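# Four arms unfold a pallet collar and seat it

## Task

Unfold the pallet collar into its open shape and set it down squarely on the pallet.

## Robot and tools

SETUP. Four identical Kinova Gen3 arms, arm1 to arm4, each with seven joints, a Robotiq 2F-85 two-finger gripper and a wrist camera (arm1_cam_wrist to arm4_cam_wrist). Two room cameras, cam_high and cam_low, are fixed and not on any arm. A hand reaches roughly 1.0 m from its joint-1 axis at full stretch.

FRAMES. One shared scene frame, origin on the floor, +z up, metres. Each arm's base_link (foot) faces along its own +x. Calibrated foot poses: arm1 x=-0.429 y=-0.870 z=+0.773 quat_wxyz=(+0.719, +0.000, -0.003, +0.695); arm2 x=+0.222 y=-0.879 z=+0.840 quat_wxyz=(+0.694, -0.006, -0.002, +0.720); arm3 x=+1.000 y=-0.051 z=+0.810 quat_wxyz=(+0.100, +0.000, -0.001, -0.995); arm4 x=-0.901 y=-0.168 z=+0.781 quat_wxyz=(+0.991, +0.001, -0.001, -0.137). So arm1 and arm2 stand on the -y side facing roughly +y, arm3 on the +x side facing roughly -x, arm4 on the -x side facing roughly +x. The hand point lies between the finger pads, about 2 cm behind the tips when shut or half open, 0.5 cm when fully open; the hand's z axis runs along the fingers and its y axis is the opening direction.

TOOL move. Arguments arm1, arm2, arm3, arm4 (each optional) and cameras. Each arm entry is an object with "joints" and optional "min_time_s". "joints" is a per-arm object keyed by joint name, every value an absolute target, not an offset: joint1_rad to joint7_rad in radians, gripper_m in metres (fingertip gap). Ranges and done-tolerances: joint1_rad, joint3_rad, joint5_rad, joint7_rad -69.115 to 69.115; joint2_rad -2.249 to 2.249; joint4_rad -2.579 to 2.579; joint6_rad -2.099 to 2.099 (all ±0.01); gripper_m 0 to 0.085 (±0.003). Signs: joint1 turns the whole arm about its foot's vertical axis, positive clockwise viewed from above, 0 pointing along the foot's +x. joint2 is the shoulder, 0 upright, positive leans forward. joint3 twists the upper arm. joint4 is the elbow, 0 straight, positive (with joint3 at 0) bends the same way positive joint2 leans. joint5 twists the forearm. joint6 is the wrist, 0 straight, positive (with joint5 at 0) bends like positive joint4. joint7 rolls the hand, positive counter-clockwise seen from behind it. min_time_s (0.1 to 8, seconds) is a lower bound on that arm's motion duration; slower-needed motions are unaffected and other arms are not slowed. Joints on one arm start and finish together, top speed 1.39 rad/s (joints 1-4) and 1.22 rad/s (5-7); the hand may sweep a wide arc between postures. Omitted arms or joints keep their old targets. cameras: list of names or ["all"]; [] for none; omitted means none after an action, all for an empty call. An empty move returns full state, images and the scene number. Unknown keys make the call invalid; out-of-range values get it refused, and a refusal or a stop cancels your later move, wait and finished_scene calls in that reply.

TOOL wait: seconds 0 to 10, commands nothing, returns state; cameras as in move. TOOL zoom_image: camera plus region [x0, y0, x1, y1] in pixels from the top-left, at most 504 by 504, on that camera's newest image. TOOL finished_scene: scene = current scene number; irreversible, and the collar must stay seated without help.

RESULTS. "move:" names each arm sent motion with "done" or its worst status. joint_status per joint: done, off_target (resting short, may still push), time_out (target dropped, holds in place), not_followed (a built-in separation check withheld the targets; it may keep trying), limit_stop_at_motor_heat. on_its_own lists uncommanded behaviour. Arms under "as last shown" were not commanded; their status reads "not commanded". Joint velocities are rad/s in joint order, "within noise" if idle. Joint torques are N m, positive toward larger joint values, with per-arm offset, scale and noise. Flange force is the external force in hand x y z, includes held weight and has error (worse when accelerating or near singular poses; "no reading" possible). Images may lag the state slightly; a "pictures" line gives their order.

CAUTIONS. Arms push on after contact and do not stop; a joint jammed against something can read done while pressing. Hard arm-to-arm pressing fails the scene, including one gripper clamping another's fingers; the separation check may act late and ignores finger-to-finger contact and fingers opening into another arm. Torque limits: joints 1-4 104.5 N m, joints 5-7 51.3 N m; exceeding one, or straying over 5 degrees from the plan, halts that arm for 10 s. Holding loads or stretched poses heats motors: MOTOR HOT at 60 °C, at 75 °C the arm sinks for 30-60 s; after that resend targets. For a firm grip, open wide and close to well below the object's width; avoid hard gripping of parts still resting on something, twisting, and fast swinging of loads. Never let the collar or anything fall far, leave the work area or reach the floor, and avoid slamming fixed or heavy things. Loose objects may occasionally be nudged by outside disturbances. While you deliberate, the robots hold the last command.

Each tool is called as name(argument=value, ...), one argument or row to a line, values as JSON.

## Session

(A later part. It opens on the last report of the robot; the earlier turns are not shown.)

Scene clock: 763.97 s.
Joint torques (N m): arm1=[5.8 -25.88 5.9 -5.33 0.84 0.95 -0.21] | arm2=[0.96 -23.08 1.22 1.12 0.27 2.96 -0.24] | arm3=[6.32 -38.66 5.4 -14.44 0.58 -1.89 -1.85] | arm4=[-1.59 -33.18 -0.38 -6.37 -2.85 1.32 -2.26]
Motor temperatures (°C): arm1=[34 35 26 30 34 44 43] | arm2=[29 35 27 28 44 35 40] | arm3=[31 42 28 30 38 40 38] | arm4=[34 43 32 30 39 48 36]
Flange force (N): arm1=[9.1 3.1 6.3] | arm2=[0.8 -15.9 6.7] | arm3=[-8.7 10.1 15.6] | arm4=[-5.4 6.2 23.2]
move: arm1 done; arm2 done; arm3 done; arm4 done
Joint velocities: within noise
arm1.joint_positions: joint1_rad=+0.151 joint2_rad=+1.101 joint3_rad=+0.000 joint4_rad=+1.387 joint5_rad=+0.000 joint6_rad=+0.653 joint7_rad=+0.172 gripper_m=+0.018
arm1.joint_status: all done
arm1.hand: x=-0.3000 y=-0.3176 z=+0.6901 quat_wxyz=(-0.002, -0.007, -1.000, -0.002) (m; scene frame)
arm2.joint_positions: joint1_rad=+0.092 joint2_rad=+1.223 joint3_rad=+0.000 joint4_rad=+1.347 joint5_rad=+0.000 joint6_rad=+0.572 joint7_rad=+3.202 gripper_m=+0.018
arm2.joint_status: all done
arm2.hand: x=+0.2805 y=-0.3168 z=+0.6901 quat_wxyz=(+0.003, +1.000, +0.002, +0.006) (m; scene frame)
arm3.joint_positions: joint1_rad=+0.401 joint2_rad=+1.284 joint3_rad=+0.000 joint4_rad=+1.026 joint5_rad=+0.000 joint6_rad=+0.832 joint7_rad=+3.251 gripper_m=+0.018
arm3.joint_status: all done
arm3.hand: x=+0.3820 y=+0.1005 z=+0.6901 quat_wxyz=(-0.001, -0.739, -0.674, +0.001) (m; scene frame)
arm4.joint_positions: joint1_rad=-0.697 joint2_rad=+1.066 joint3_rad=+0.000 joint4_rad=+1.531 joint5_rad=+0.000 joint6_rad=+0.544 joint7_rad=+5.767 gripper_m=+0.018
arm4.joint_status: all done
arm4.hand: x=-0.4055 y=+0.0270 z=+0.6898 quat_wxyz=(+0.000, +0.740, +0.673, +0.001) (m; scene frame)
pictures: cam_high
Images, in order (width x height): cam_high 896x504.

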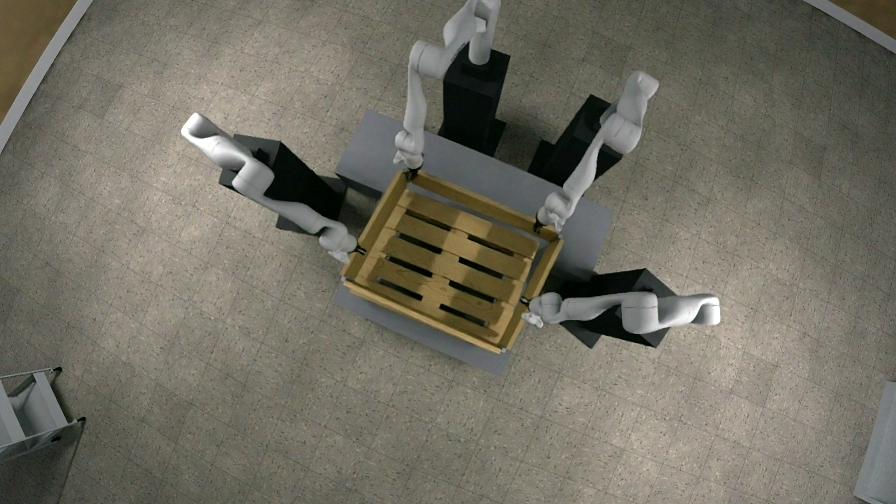

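move(
  arm1={"joints": {"joint1_rad": 0.2143, "joint2_rad": 1.1841, "joint4_rad": 1.1542, "joint6_rad": 0.8033, "joint7_rad": 0.2555}, "min_time_s": 2.4},
  arm2={"joints": {"joint1_rad": 0.1633, "joint2_rad": 1.3119, "joint4_rad": 1.0737, "joint6_rad": 0.7560, "joint7_rad": 3.2927}, "min_time_s": 2.4},
  arm3={"joints": {"joint1_rad": 0.4836, "joint2_rad": 1.3076, "joint4_rad": 0.9614, "joint6_rad": 0.8726, "joint7_rad": 3.4381}, "min_time_s": 2.4},
  arm4={"joints": {"joint1_rad": -0.7483, "joint2_rad": 1.0993, "joint4_rad": 1.4278, "joint6_rad": 0.6145, "joint7_rad": 5.8192}, "min_time_s": 2.4},
  cameras=["all"],
)

Scene clock: 775.37 s.
Joint torques (N m): arm1=[6.96 -27.08 6.3 -6.18 1.25 1.2 -0.33] | arm2=[1.9 -24.98 1.91 -0.4 0.67 3.12 -0.26] | arm3=[6.44 -39.88 5.4 -15.54 0.77 -2.21 -1.74] | arm4=[-2.37 -34.74 -0.99 -7.44 -3.05 1.4 -2.26]
Motor temperatures (°C): arm1=[34 35 26 31 34 44 43] | arm2=[29 35 27 28 44 35 40] | arm3=[31 43 28 31 38 40 38] | arm4=[34 43 32 30 39 48 36]
Flange force (N): arm1=[9.8 3.9 5.4] | arm2=[1.3 -18.4 6.9] | arm3=[-11.4 10.4 15.8] | arm4=[-6.8 6.0 23.5]
move: arm1 done; arm2 done; arm3 done; arm4 done
Joint velocities: within noise
arm1.joint_positions: joint1_rad=+0.214 joint2_rad=+1.184 joint3_rad=+0.000 joint4_rad=+1.154 joint5_rad=+0.000 joint6_rad=+0.803 joint7_rad=+0.255 gripper_m=+0.018
arm1.joint_status: all done
arm1.hand: x=-0.2528 y=-0.2789 z=+0.6901 quat_wxyz=(-0.002, +0.003, -1.000, -0.002) (m; scene frame)
arm2.joint_positions: joint1_rad=+0.163 joint2_rad=+1.312 joint3_rad=+0.000 joint4_rad=+1.074 joint5_rad=+0.000 joint6_rad=+0.756 joint7_rad=+3.293 gripper_m=+0.018
arm2.joint_status: all done
arm2.hand: x=+0.3276 y=-0.2659 z=+0.6901 quat_wxyz=(+0.003, +1.000, +0.012, +0.006) (m; scene frame)
arm3.joint_positions: joint1_rad=+0.484 joint2_rad=+1.308 joint3_rad=+0.000 joint4_rad=+0.961 joint5_rad=+0.000 joint6_rad=+0.873 joint7_rad=+3.438 gripper_m=+0.018
arm3.joint_status: all done
arm3.hand: x=+0.3859 y=+0.1541 z=+0.6901 quat_wxyz=(-0.001, -0.702, -0.712, +0.001) (m; scene frame)
arm4.joint_positions: joint1_rad=-0.748 joint2_rad=+1.099 joint3_rad=+0.000 joint4_rad=+1.428 joint5_rad=+0.000 joint6_rad=+0.615 joint7_rad=+5.819 gripper_m=+0.018
arm4.joint_status: all done
arm4.hand: x=-0.3939 y=+0.0636 z=+0.6897 quat_wxyz=(+0.000, +0.704, +0.710, +0.001) (m; scene frame)
pictures: arm1_cam_wrist, arm2_cam_wrist, arm3_cam_wrist, arm4_cam_wrist, cam_high, cam_low
Images, in order (width x height): arm1_cam_wrist 896x504, arm2_cam_wrist 896x504, arm3_cam_wrist 896x504, arm4_cam_wrist 896x504, cam_high 896x504, cam_low 896x504.

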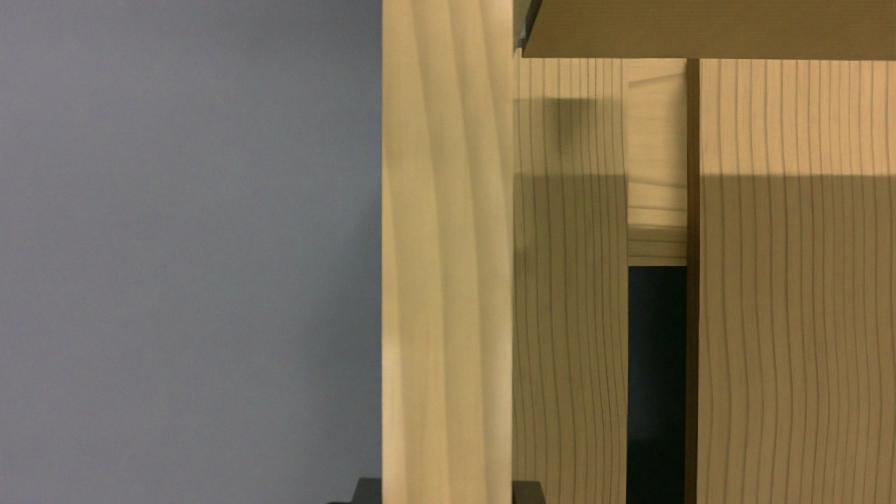

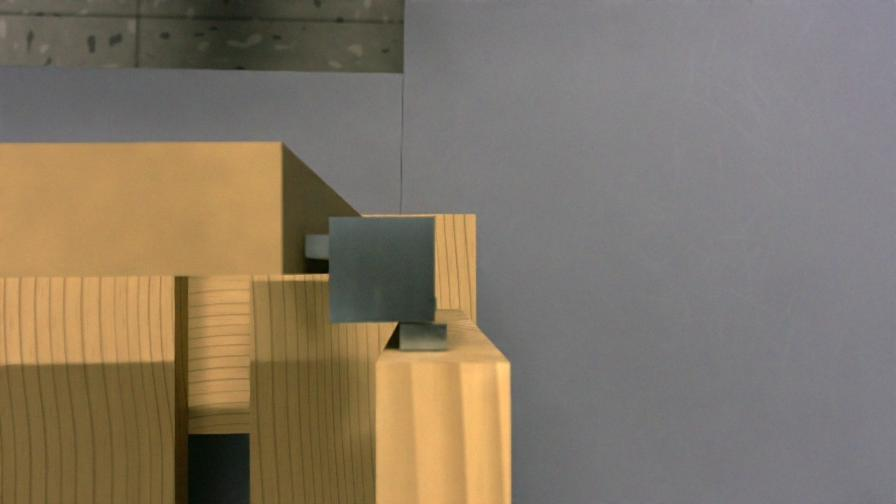

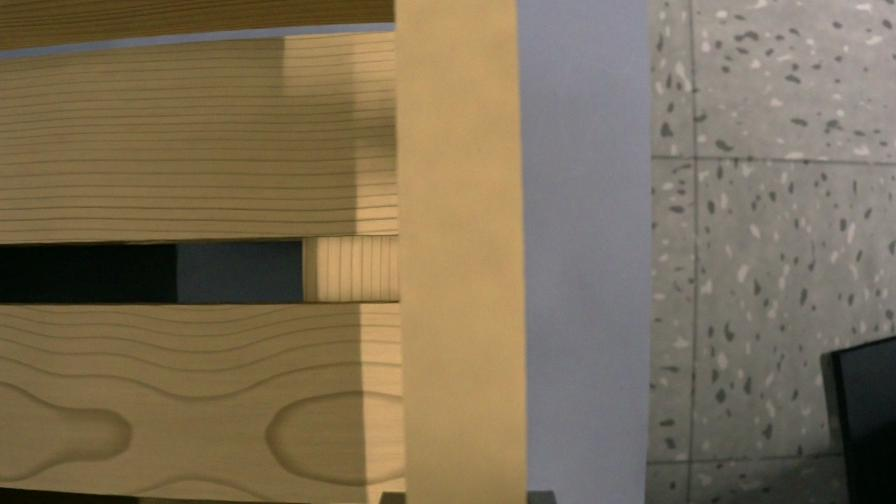

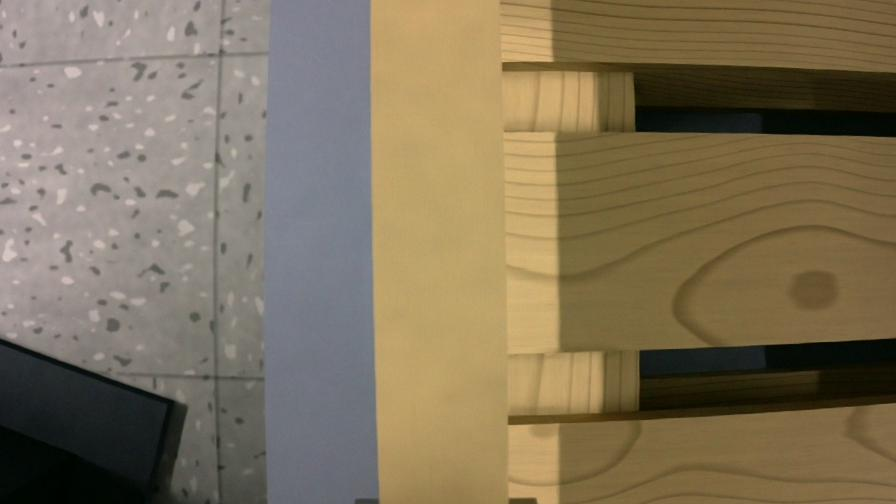

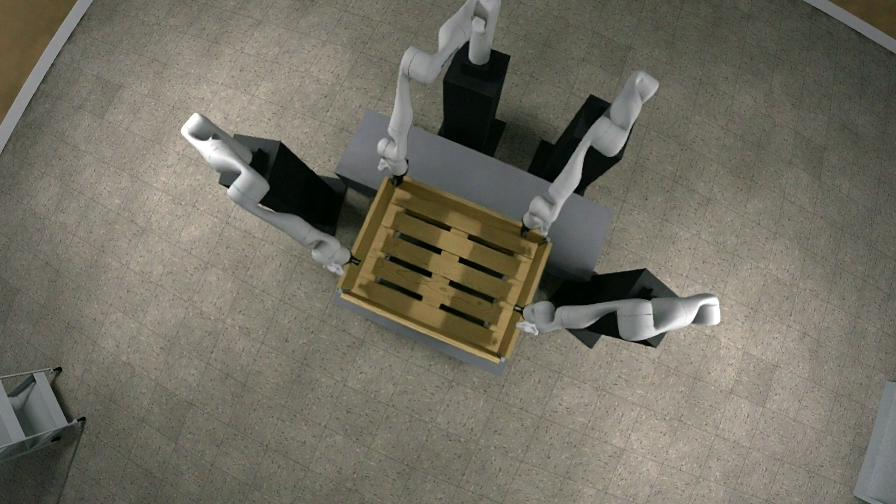

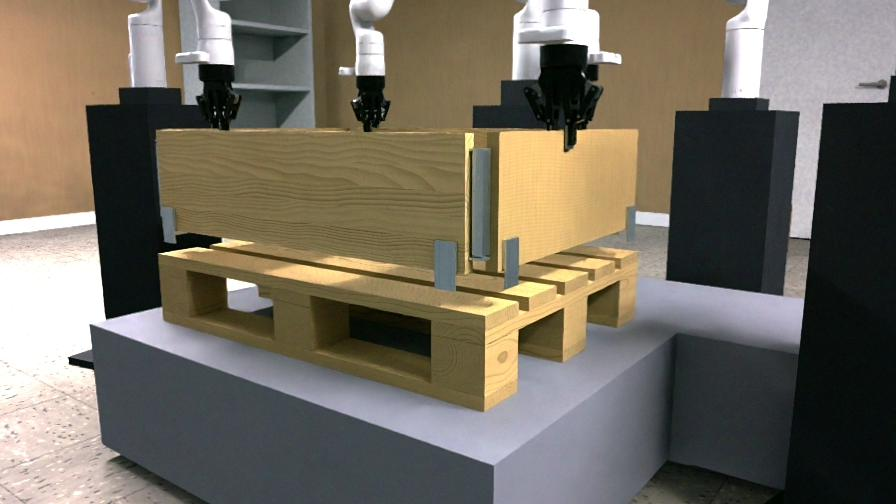

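zoom_image(
  camera="arm2_cam_wrist",
  region=[240, 120, 540, 400],
)

zoom_image(
  camera="cam_low",
  region=[390, 200, 660, 340],
)

zoom_image(
  camera="arm3_cam_wrist",
  region=[0, 0, 420, 320],
)

zoom_image(
  camera="arm4_cam_wrist",
  region=[360, 0, 780, 300],
)

Scaled by 1.680 from the camera's 896x504 image, which has a finer 1280x720 frame.

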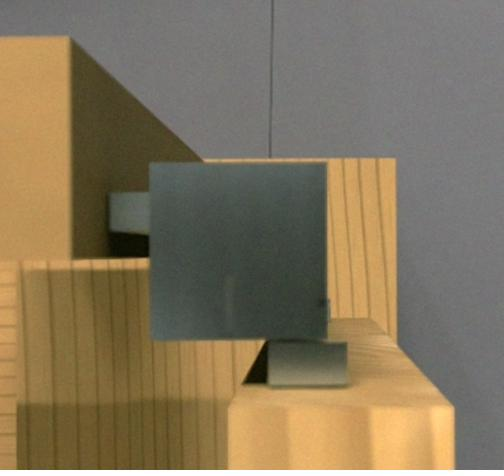

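Scaled by 1.867 from the camera's 896x504 image, which has a finer 1280x720 frame.

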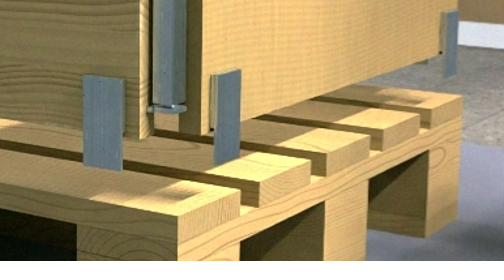

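Scaled by 1.200 from the camera's 896x504 image, which has a finer 1280x720 frame.

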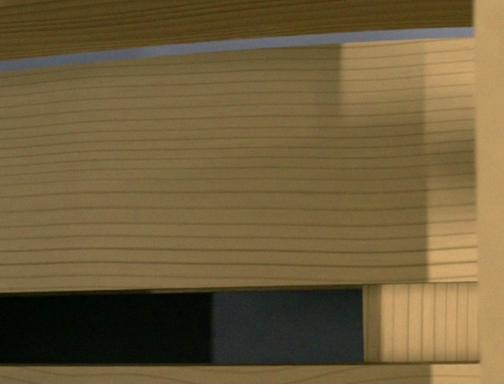

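Scaled by 1.200 from the camera's 896x504 image, which has a finer 1280x720 frame.

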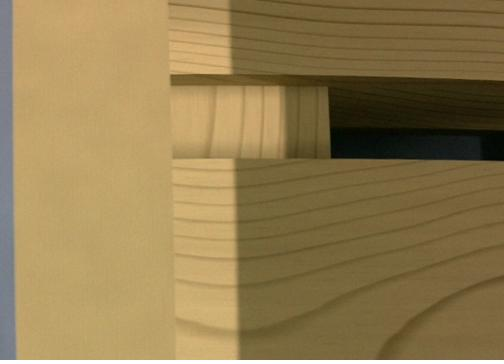

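zoom_image(
  camera="cam_low",
  region=[400, 220, 540, 330],
)

zoom_image(
  camera="cam_low",
  region=[140, 190, 280, 300],
)

zoom_image(
  camera="cam_low",
  region=[560, 190, 700, 300],
)

Scaled by 3.600 from the camera's 896x504 image, which has a finer 1280x720 frame.

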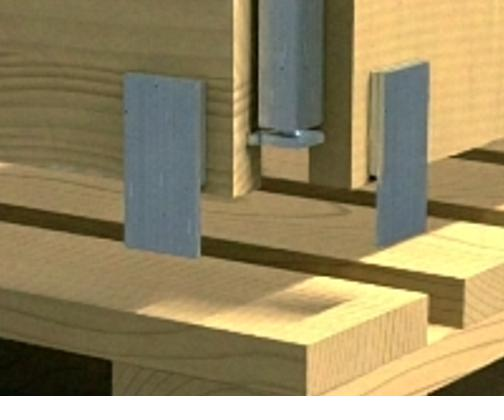

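Scaled by 3.600 from the camera's 896x504 image, which has a finer 1280x720 frame.

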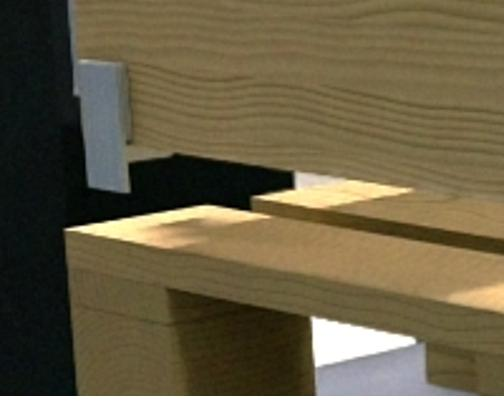

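Scaled by 3.600 from the camera's 896x504 image, which has a finer 1280x720 frame.

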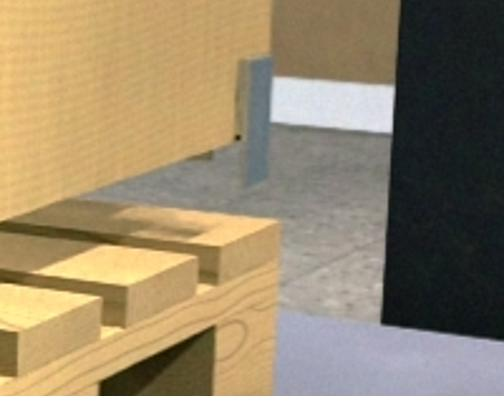

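zoom_image(
  camera="arm1_cam_wrist",
  region=[370, 0, 730, 280],
)

zoom_image(
  camera="arm2_cam_wrist",
  region=[150, 180, 530, 480],
)

zoom_image(
  camera="arm3_cam_wrist",
  region=[240, 0, 560, 250],
)

zoom_image(
  camera="arm3_cam_wrist",
  region=[240, 250, 560, 504],
)

zoom_image(
  camera="arm4_cam_wrist",
  region=[360, 0, 680, 250],
)

zoom_image(
  camera="arm4_cam_wrist",
  region=[360, 250, 680, 504],
)

Scaled by 1.400 from the camera's 896x504 image, which has a finer 1280x720 frame.

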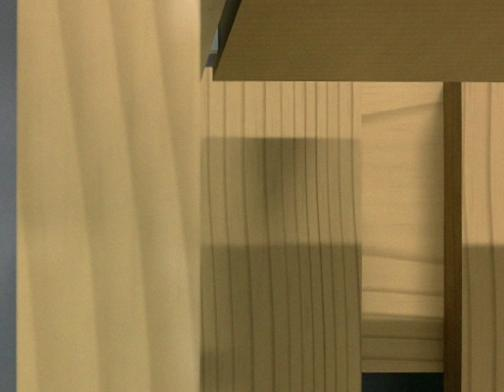

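Scaled by 1.326 from the camera's 896x504 image, which has a finer 1280x720 frame.

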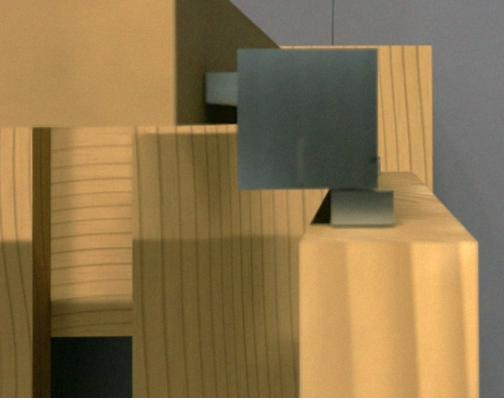

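Scaled by 1.575 from the camera's 896x504 image, which has a finer 1280x720 frame.

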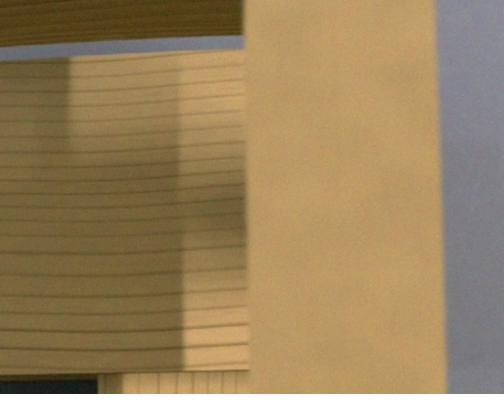

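Scaled by 1.575 from the camera's 896x504 image, which has a finer 1280x720 frame.

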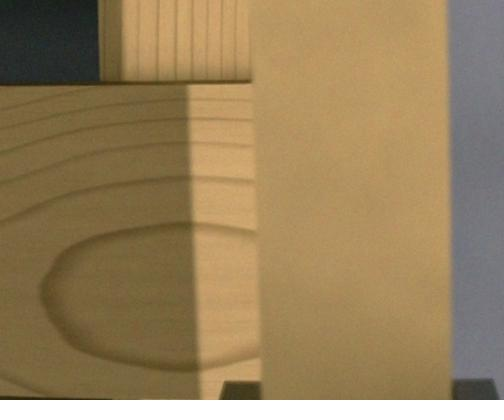

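Scaled by 1.575 from the camera's 896x504 image, which has a finer 1280x720 frame.

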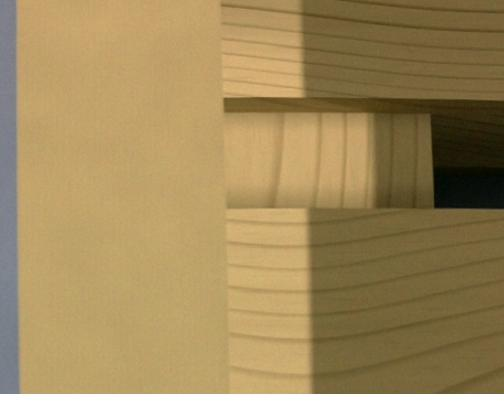

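Scaled by 1.575 from the camera's 896x504 image, which has a finer 1280x720 frame.

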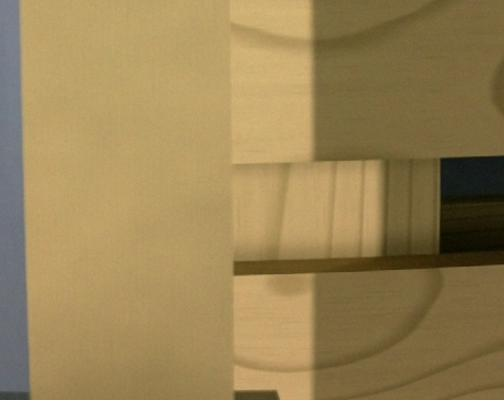

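zoom_image(
  camera="arm2_cam_wrist",
  region=[260, 120, 400, 225],
)

zoom_image(
  camera="arm2_cam_wrist",
  region=[370, 200, 540, 380],
)

Scaled by 3.600 from the camera's 896x504 image, which has a finer 1280x720 frame.

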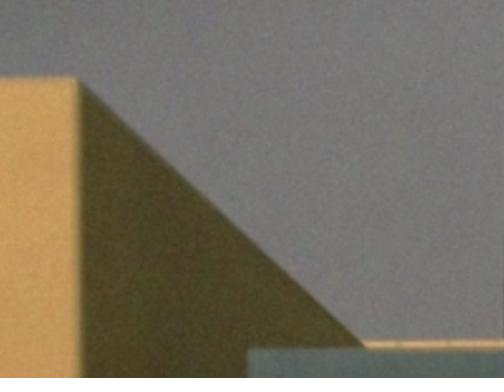

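Scaled by 2.800 from the camera's 896x504 image, which has a finer 1280x720 frame.

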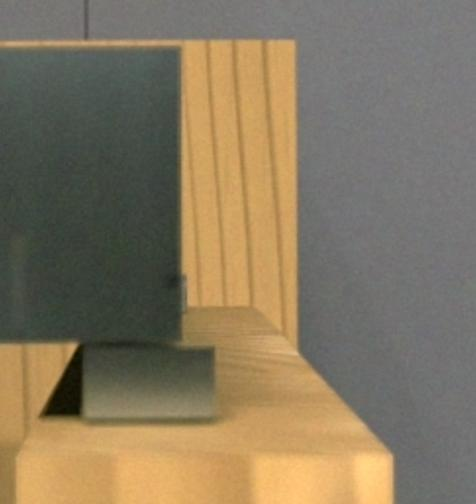

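move(
  arm1={"joints": {"joint1_rad": 0.2142, "joint2_rad": 1.2243, "joint4_rad": 1.1419, "joint6_rad": 0.7754, "joint7_rad": 0.2554}, "min_time_s": 1.6},
  arm2={"joints": {"joint1_rad": 0.1628, "joint2_rad": 1.3560, "joint4_rad": 1.0482, "joint6_rad": 0.7374, "joint7_rad": 3.2922}, "min_time_s": 1.6},
  arm3={"joints": {"joint1_rad": 0.4837, "joint2_rad": 1.3494, "joint4_rad": 0.9402, "joint6_rad": 0.8520, "joint7_rad": 3.4382}, "min_time_s": 1.6},
  arm4={"joints": {"joint1_rad": -0.7483, "joint2_rad": 1.1429, "joint4_rad": 1.4152, "joint6_rad": 0.5836, "joint7_rad": 5.8192}, "min_time_s": 1.6},
  cameras=["arm1_cam_wrist", "arm2_cam_wrist", "arm3_cam_wrist", "arm4_cam_wrist", "cam_low"],
)

Scene clock: 842.17 s.
Joint torques (N m): arm1=[7.69 -26.64 7.02 -5.27 1.35 1.57 -0.32] | arm2=[1.66 -24.58 1.77 0.09 0.57 3.33 -0.24] | arm3=[7.14 -39.76 5.92 -14.79 0.96 -1.79 -1.76] | arm4=[-3.28 -34.36 -2.14 -6.36 -3.32 1.78 -2.27]
Motor temperatures (°C): arm1=[34 35 26 30 34 44 43] | arm2=[29 36 27 28 44 35 40] | arm3=[31 43 28 31 38 40 38] | arm4=[34 43 32 30 39 48 36]
Flange force (N): arm1=[10.5 5.5 5.3] | arm2=[1.7 -18.8 7.3] | arm3=[-12.1 9.0 15.9] | arm4=[-7.8 7.7 23.5]
move: arm1 done; arm2 done; arm3 done; arm4 done
Joint velocities: within noise
arm1.joint_positions: joint1_rad=+0.214 joint2_rad=+1.224 joint3_rad=+0.000 joint4_rad=+1.142 joint5_rad=+0.000 joint6_rad=+0.775 joint7_rad=+0.255 gripper_m=+0.018
arm1.joint_status: all done
arm1.hand: x=-0.2528 y=-0.2789 z=+0.6681 quat_wxyz=(-0.002, +0.003, -1.000, -0.002) (m; scene frame)
arm2.joint_positions: joint1_rad=+0.163 joint2_rad=+1.356 joint3_rad=+0.000 joint4_rad=+1.048 joint5_rad=+0.000 joint6_rad=+0.737 joint7_rad=+3.292 gripper_m=+0.018
arm2.joint_status: all done
arm2.hand: x=+0.3275 y=-0.2659 z=+0.6681 quat_wxyz=(+0.003, +1.000, +0.012, +0.006) (m; scene frame)
arm3.joint_positions: joint1_rad=+0.484 joint2_rad=+1.349 joint3_rad=+0.000 joint4_rad=+0.940 joint5_rad=+0.000 joint6_rad=+0.852 joint7_rad=+3.438 gripper_m=+0.018
arm3.joint_status: all done
arm3.hand: x=+0.3859 y=+0.1541 z=+0.6682 quat_wxyz=(-0.001, -0.702, -0.712, +0.001) (m; scene frame)
arm4.joint_positions: joint1_rad=-0.748 joint2_rad=+1.143 joint3_rad=+0.000 joint4_rad=+1.415 joint5_rad=+0.000 joint6_rad=+0.584 joint7_rad=+5.819 gripper_m=+0.018
arm4.joint_status: all done
arm4.hand: x=-0.3940 y=+0.0637 z=+0.6677 quat_wxyz=(+0.000, +0.704, +0.710, +0.001) (m; scene frame)
pictures: arm1_cam_wrist, arm2_cam_wrist, arm3_cam_wrist, arm4_cam_wrist, cam_low
Images, in order (width x height): arm1_cam_wrist 896x504, arm2_cam_wrist 896x504, arm3_cam_wrist 896x504, arm4_cam_wrist 896x504, cam_low 896x504.

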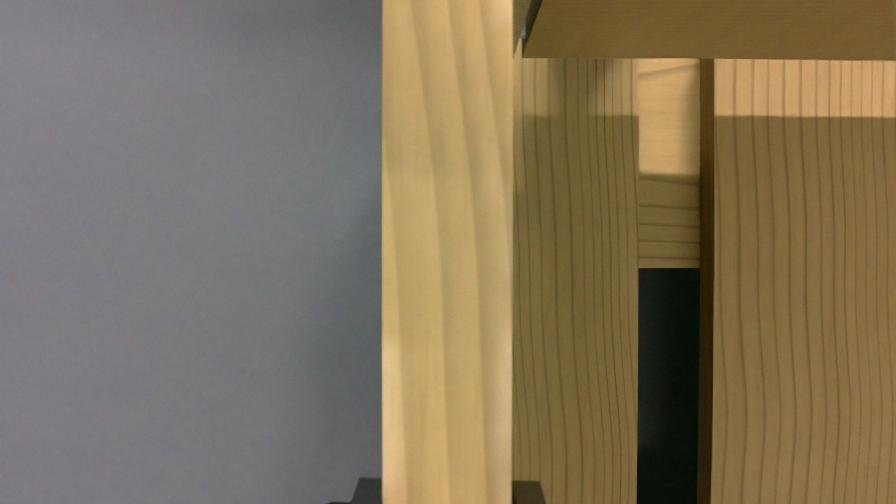

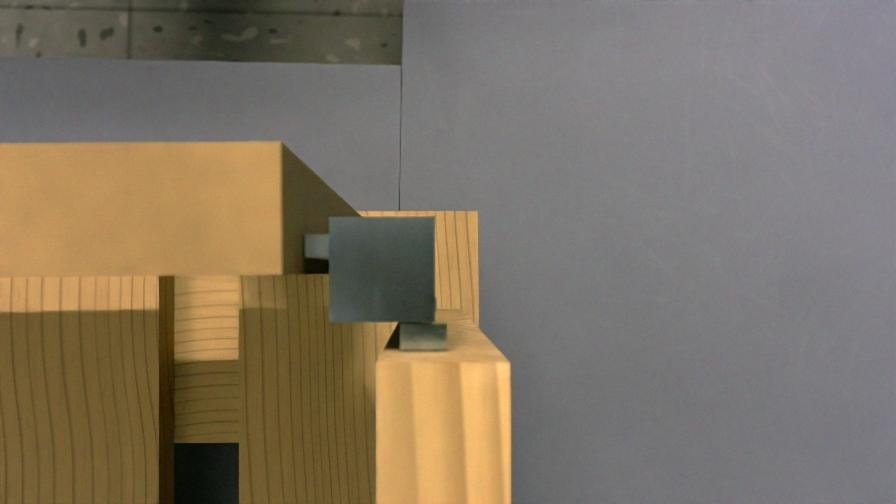

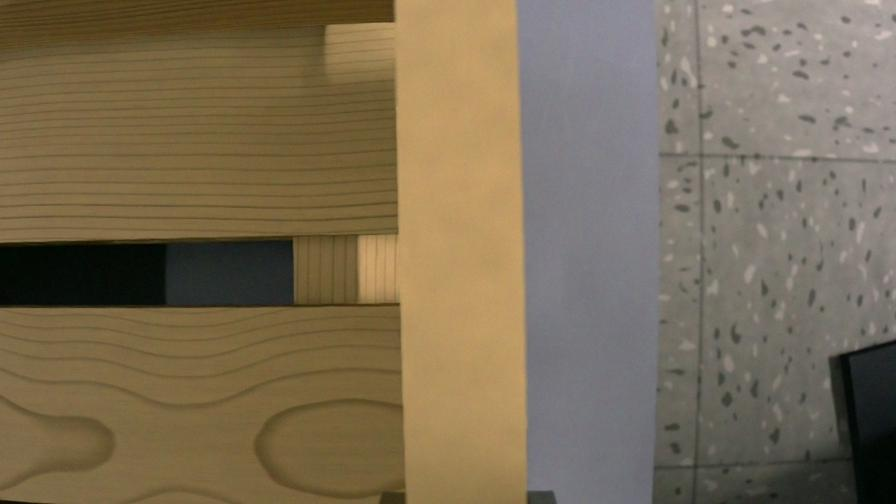

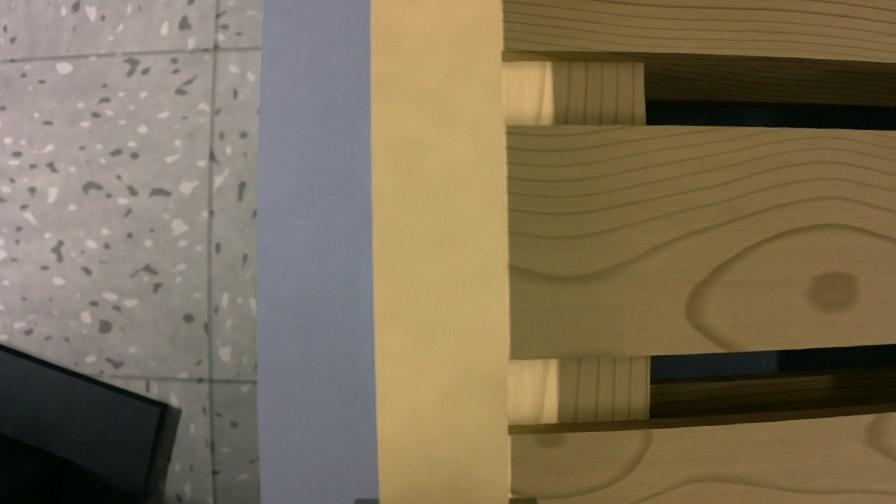

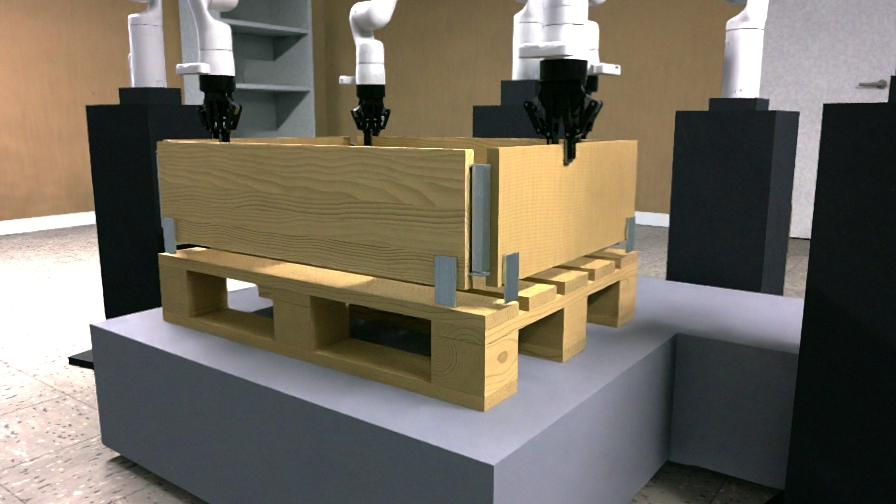

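zoom_image(
  camera="arm2_cam_wrist",
  region=[370, 200, 540, 380],
)

zoom_image(
  camera="arm2_cam_wrist",
  region=[150, 260, 290, 470],
)

zoom_image(
  camera="cam_low",
  region=[400, 235, 540, 345],
)

zoom_image(
  camera="cam_low",
  region=[140, 205, 240, 285],
)

zoom_image(
  camera="cam_low",
  region=[580, 205, 680, 285],
)

Scaled by 2.800 from the camera's 896x504 image, which has a finer 1280x720 frame.

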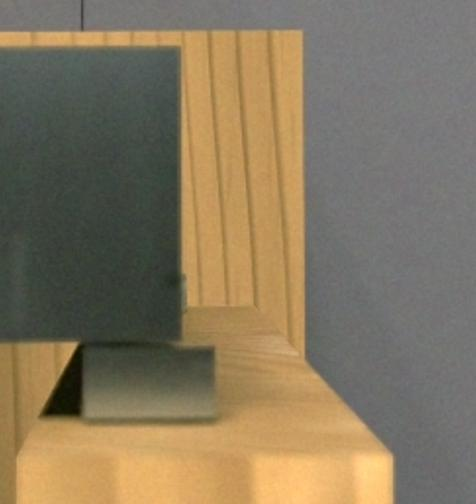

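Scaled by 2.400 from the camera's 896x504 image, which has a finer 1280x720 frame.

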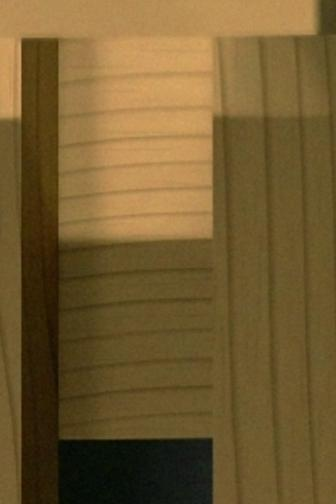

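Scaled by 3.600 from the camera's 896x504 image, which has a finer 1280x720 frame.

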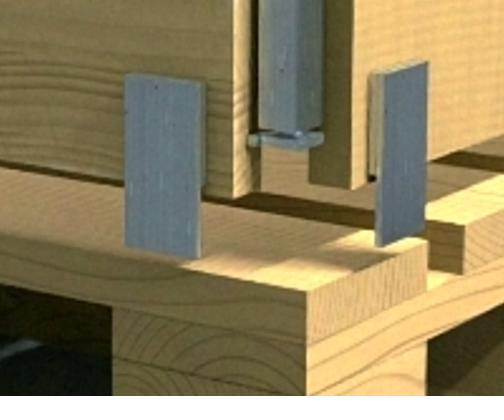

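Scaled by 5.040 from the camera's 896x504 image, which has a finer 1280x720 frame.

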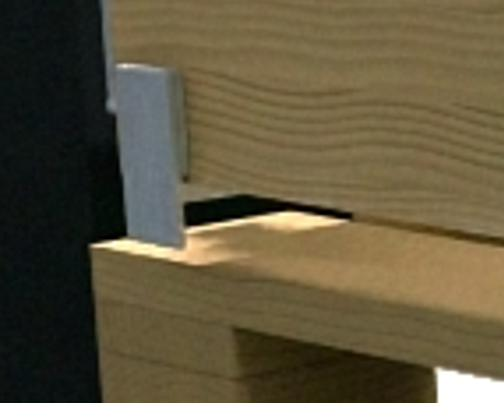

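Scaled by 5.040 from the camera's 896x504 image, which has a finer 1280x720 frame.

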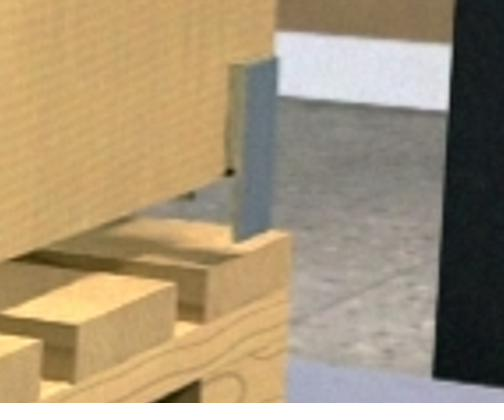

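zoom_image(
  camera="cam_low",
  region=[455, 135, 535, 215],
)

zoom_image(
  camera="cam_low",
  region=[455, 235, 535, 315],
)

zoom_image(
  camera="cam_low",
  region=[455, 310, 555, 410],
)

zoom_image(
  camera="cam_low",
  region=[600, 130, 680, 210],
)

Scaled by 6.300 from the camera's 896x504 image, which has a finer 1280x720 frame.

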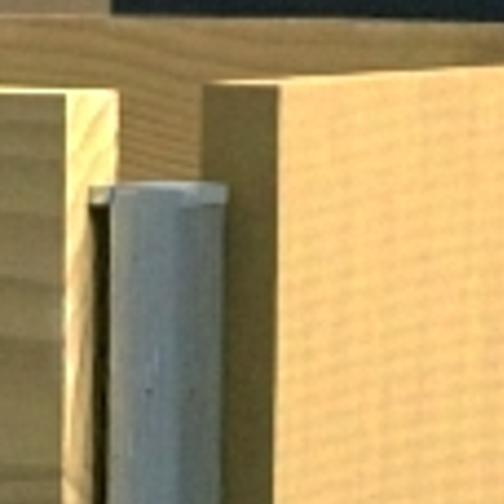

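Scaled by 6.300 from the camera's 896x504 image, which has a finer 1280x720 frame.

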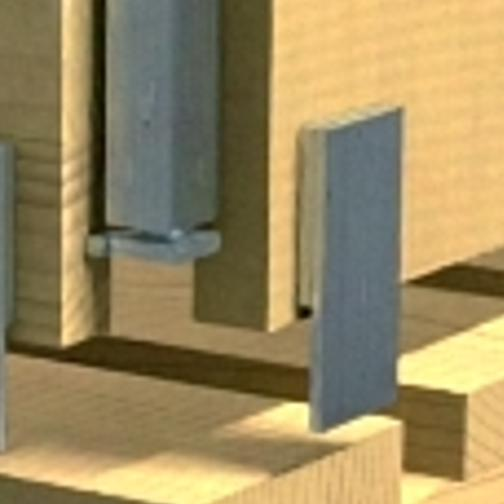

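Scaled by 5.040 from the camera's 896x504 image, which has a finer 1280x720 frame.

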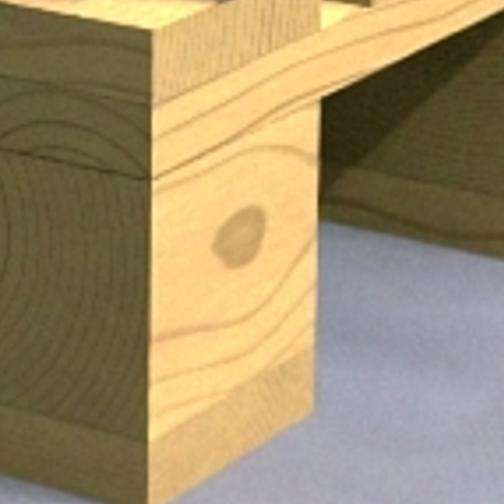

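Scaled by 6.300 from the camera's 896x504 image, which has a finer 1280x720 frame.

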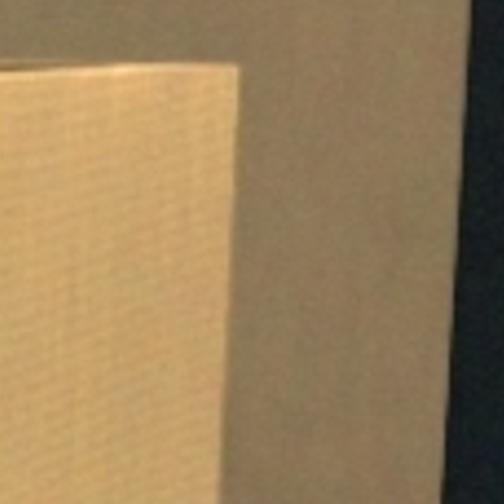

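move(
  arm1={"joints": {"joint1_rad": 0.22884, "joint2_rad": 1.21298, "joint4_rad": 1.17365, "joint6_rad": 0.75497, "joint7_rad": 0.27004}, "min_time_s": 2.0},
  arm2={"joints": {"joint1_rad": 0.17591, "joint2_rad": 1.343, "joint4_rad": 1.08742, "joint6_rad": 0.71118, "joint7_rad": 3.30531}, "min_time_s": 2.0},
  arm3={"joints": {"joint1_rad": 0.47363, "joint2_rad": 1.32945, "joint4_rad": 0.99539, "joint6_rad": 0.81676, "joint7_rad": 3.42813}, "min_time_s": 2.0},
  arm4={"joints": {"joint1_rad": -0.72872, "joint2_rad": 1.14667, "joint4_rad": 1.40299, "joint6_rad": 0.59193, "joint7_rad": 5.83882}, "min_time_s": 2.0},
  cameras=["cam_low", "arm2_cam_wrist"],
)

Scene clock: 895.17 s.
Joint torques (N m): arm1=[7.01 -26.75 6.33 -5.21 1.13 1.55 -0.38] | arm2=[1.94 -24.6 2.06 -0.1 0.57 3.05 -0.26] | arm3=[6.62 -39.71 5.67 -14.86 0.73 -2.09 -1.69] | arm4=[-2.92 -34.52 -1.6 -6.94 -3.07 1.51 -2.14]
Motor temperatures (°C): arm1=[34 35 26 30 34 44 43] | arm2=[29 36 27 28 44 35 40] | arm3=[31 44 28 32 38 40 38] | arm4=[34 43 32 30 39 48 36]
Flange force (N): arm1=[9.4 5.6 5.9] | arm2=[1.3 -17.7 7.0] | arm3=[-11.3 9.1 16.1] | arm4=[-7.6 6.1 22.8]
move: arm1 done; arm2 done; arm3 done; arm4 done
Joint velocities: within noise
arm1.joint_positions: joint1_rad=+0.229 joint2_rad=+1.213 joint3_rad=+0.000 joint4_rad=+1.174 joint5_rad=+0.000 joint6_rad=+0.755 joint7_rad=+0.270 gripper_m=+0.018
arm1.joint_status: all done
arm1.hand: x=-0.2458 y=-0.2876 z=+0.6682 quat_wxyz=(-0.002, +0.003, -1.000, -0.002) (m; scene frame)
arm2.joint_positions: joint1_rad=+0.176 joint2_rad=+1.343 joint3_rad=+0.000 joint4_rad=+1.087 joint5_rad=+0.000 joint6_rad=+0.711 joint7_rad=+3.305 gripper_m=+0.018
arm2.joint_status: all done
arm2.hand: x=+0.3346 y=-0.2746 z=+0.6681 quat_wxyz=(+0.003, +1.000, +0.012, +0.006) (m; scene frame)
arm3.joint_positions: joint1_rad=+0.474 joint2_rad=+1.329 joint3_rad=+0.000 joint4_rad=+0.995 joint5_rad=+0.000 joint6_rad=+0.817 joint7_rad=+3.428 gripper_m=+0.018
arm3.joint_status: all done
arm3.hand: x=+0.3929 y=+0.1454 z=+0.6681 quat_wxyz=(-0.001, -0.702, -0.712, +0.001) (m; scene frame)
arm4.joint_positions: joint1_rad=-0.729 joint2_rad=+1.147 joint3_rad=+0.000 joint4_rad=+1.403 joint5_rad=+0.000 joint6_rad=+0.592 joint7_rad=+5.839 gripper_m=+0.018
arm4.joint_status: all done
arm4.hand: x=-0.3869 y=+0.0550 z=+0.6678 quat_wxyz=(+0.000, +0.704, +0.710, +0.001) (m; scene frame)
pictures: arm2_cam_wrist, cam_low
Images, in order (width x height): arm2_cam_wrist 896x504, cam_low 896x504.

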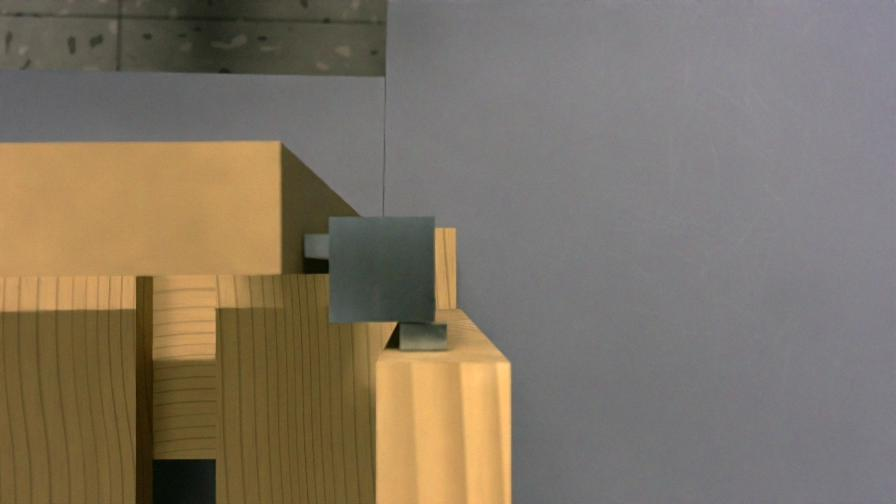

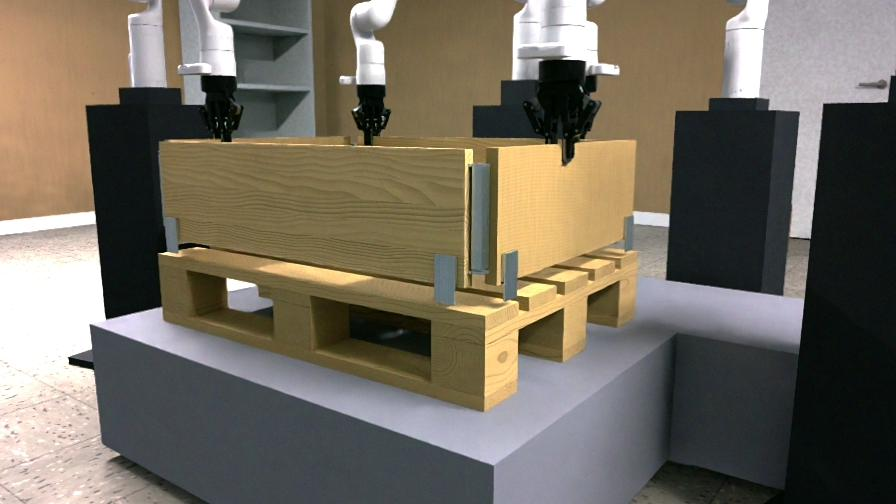

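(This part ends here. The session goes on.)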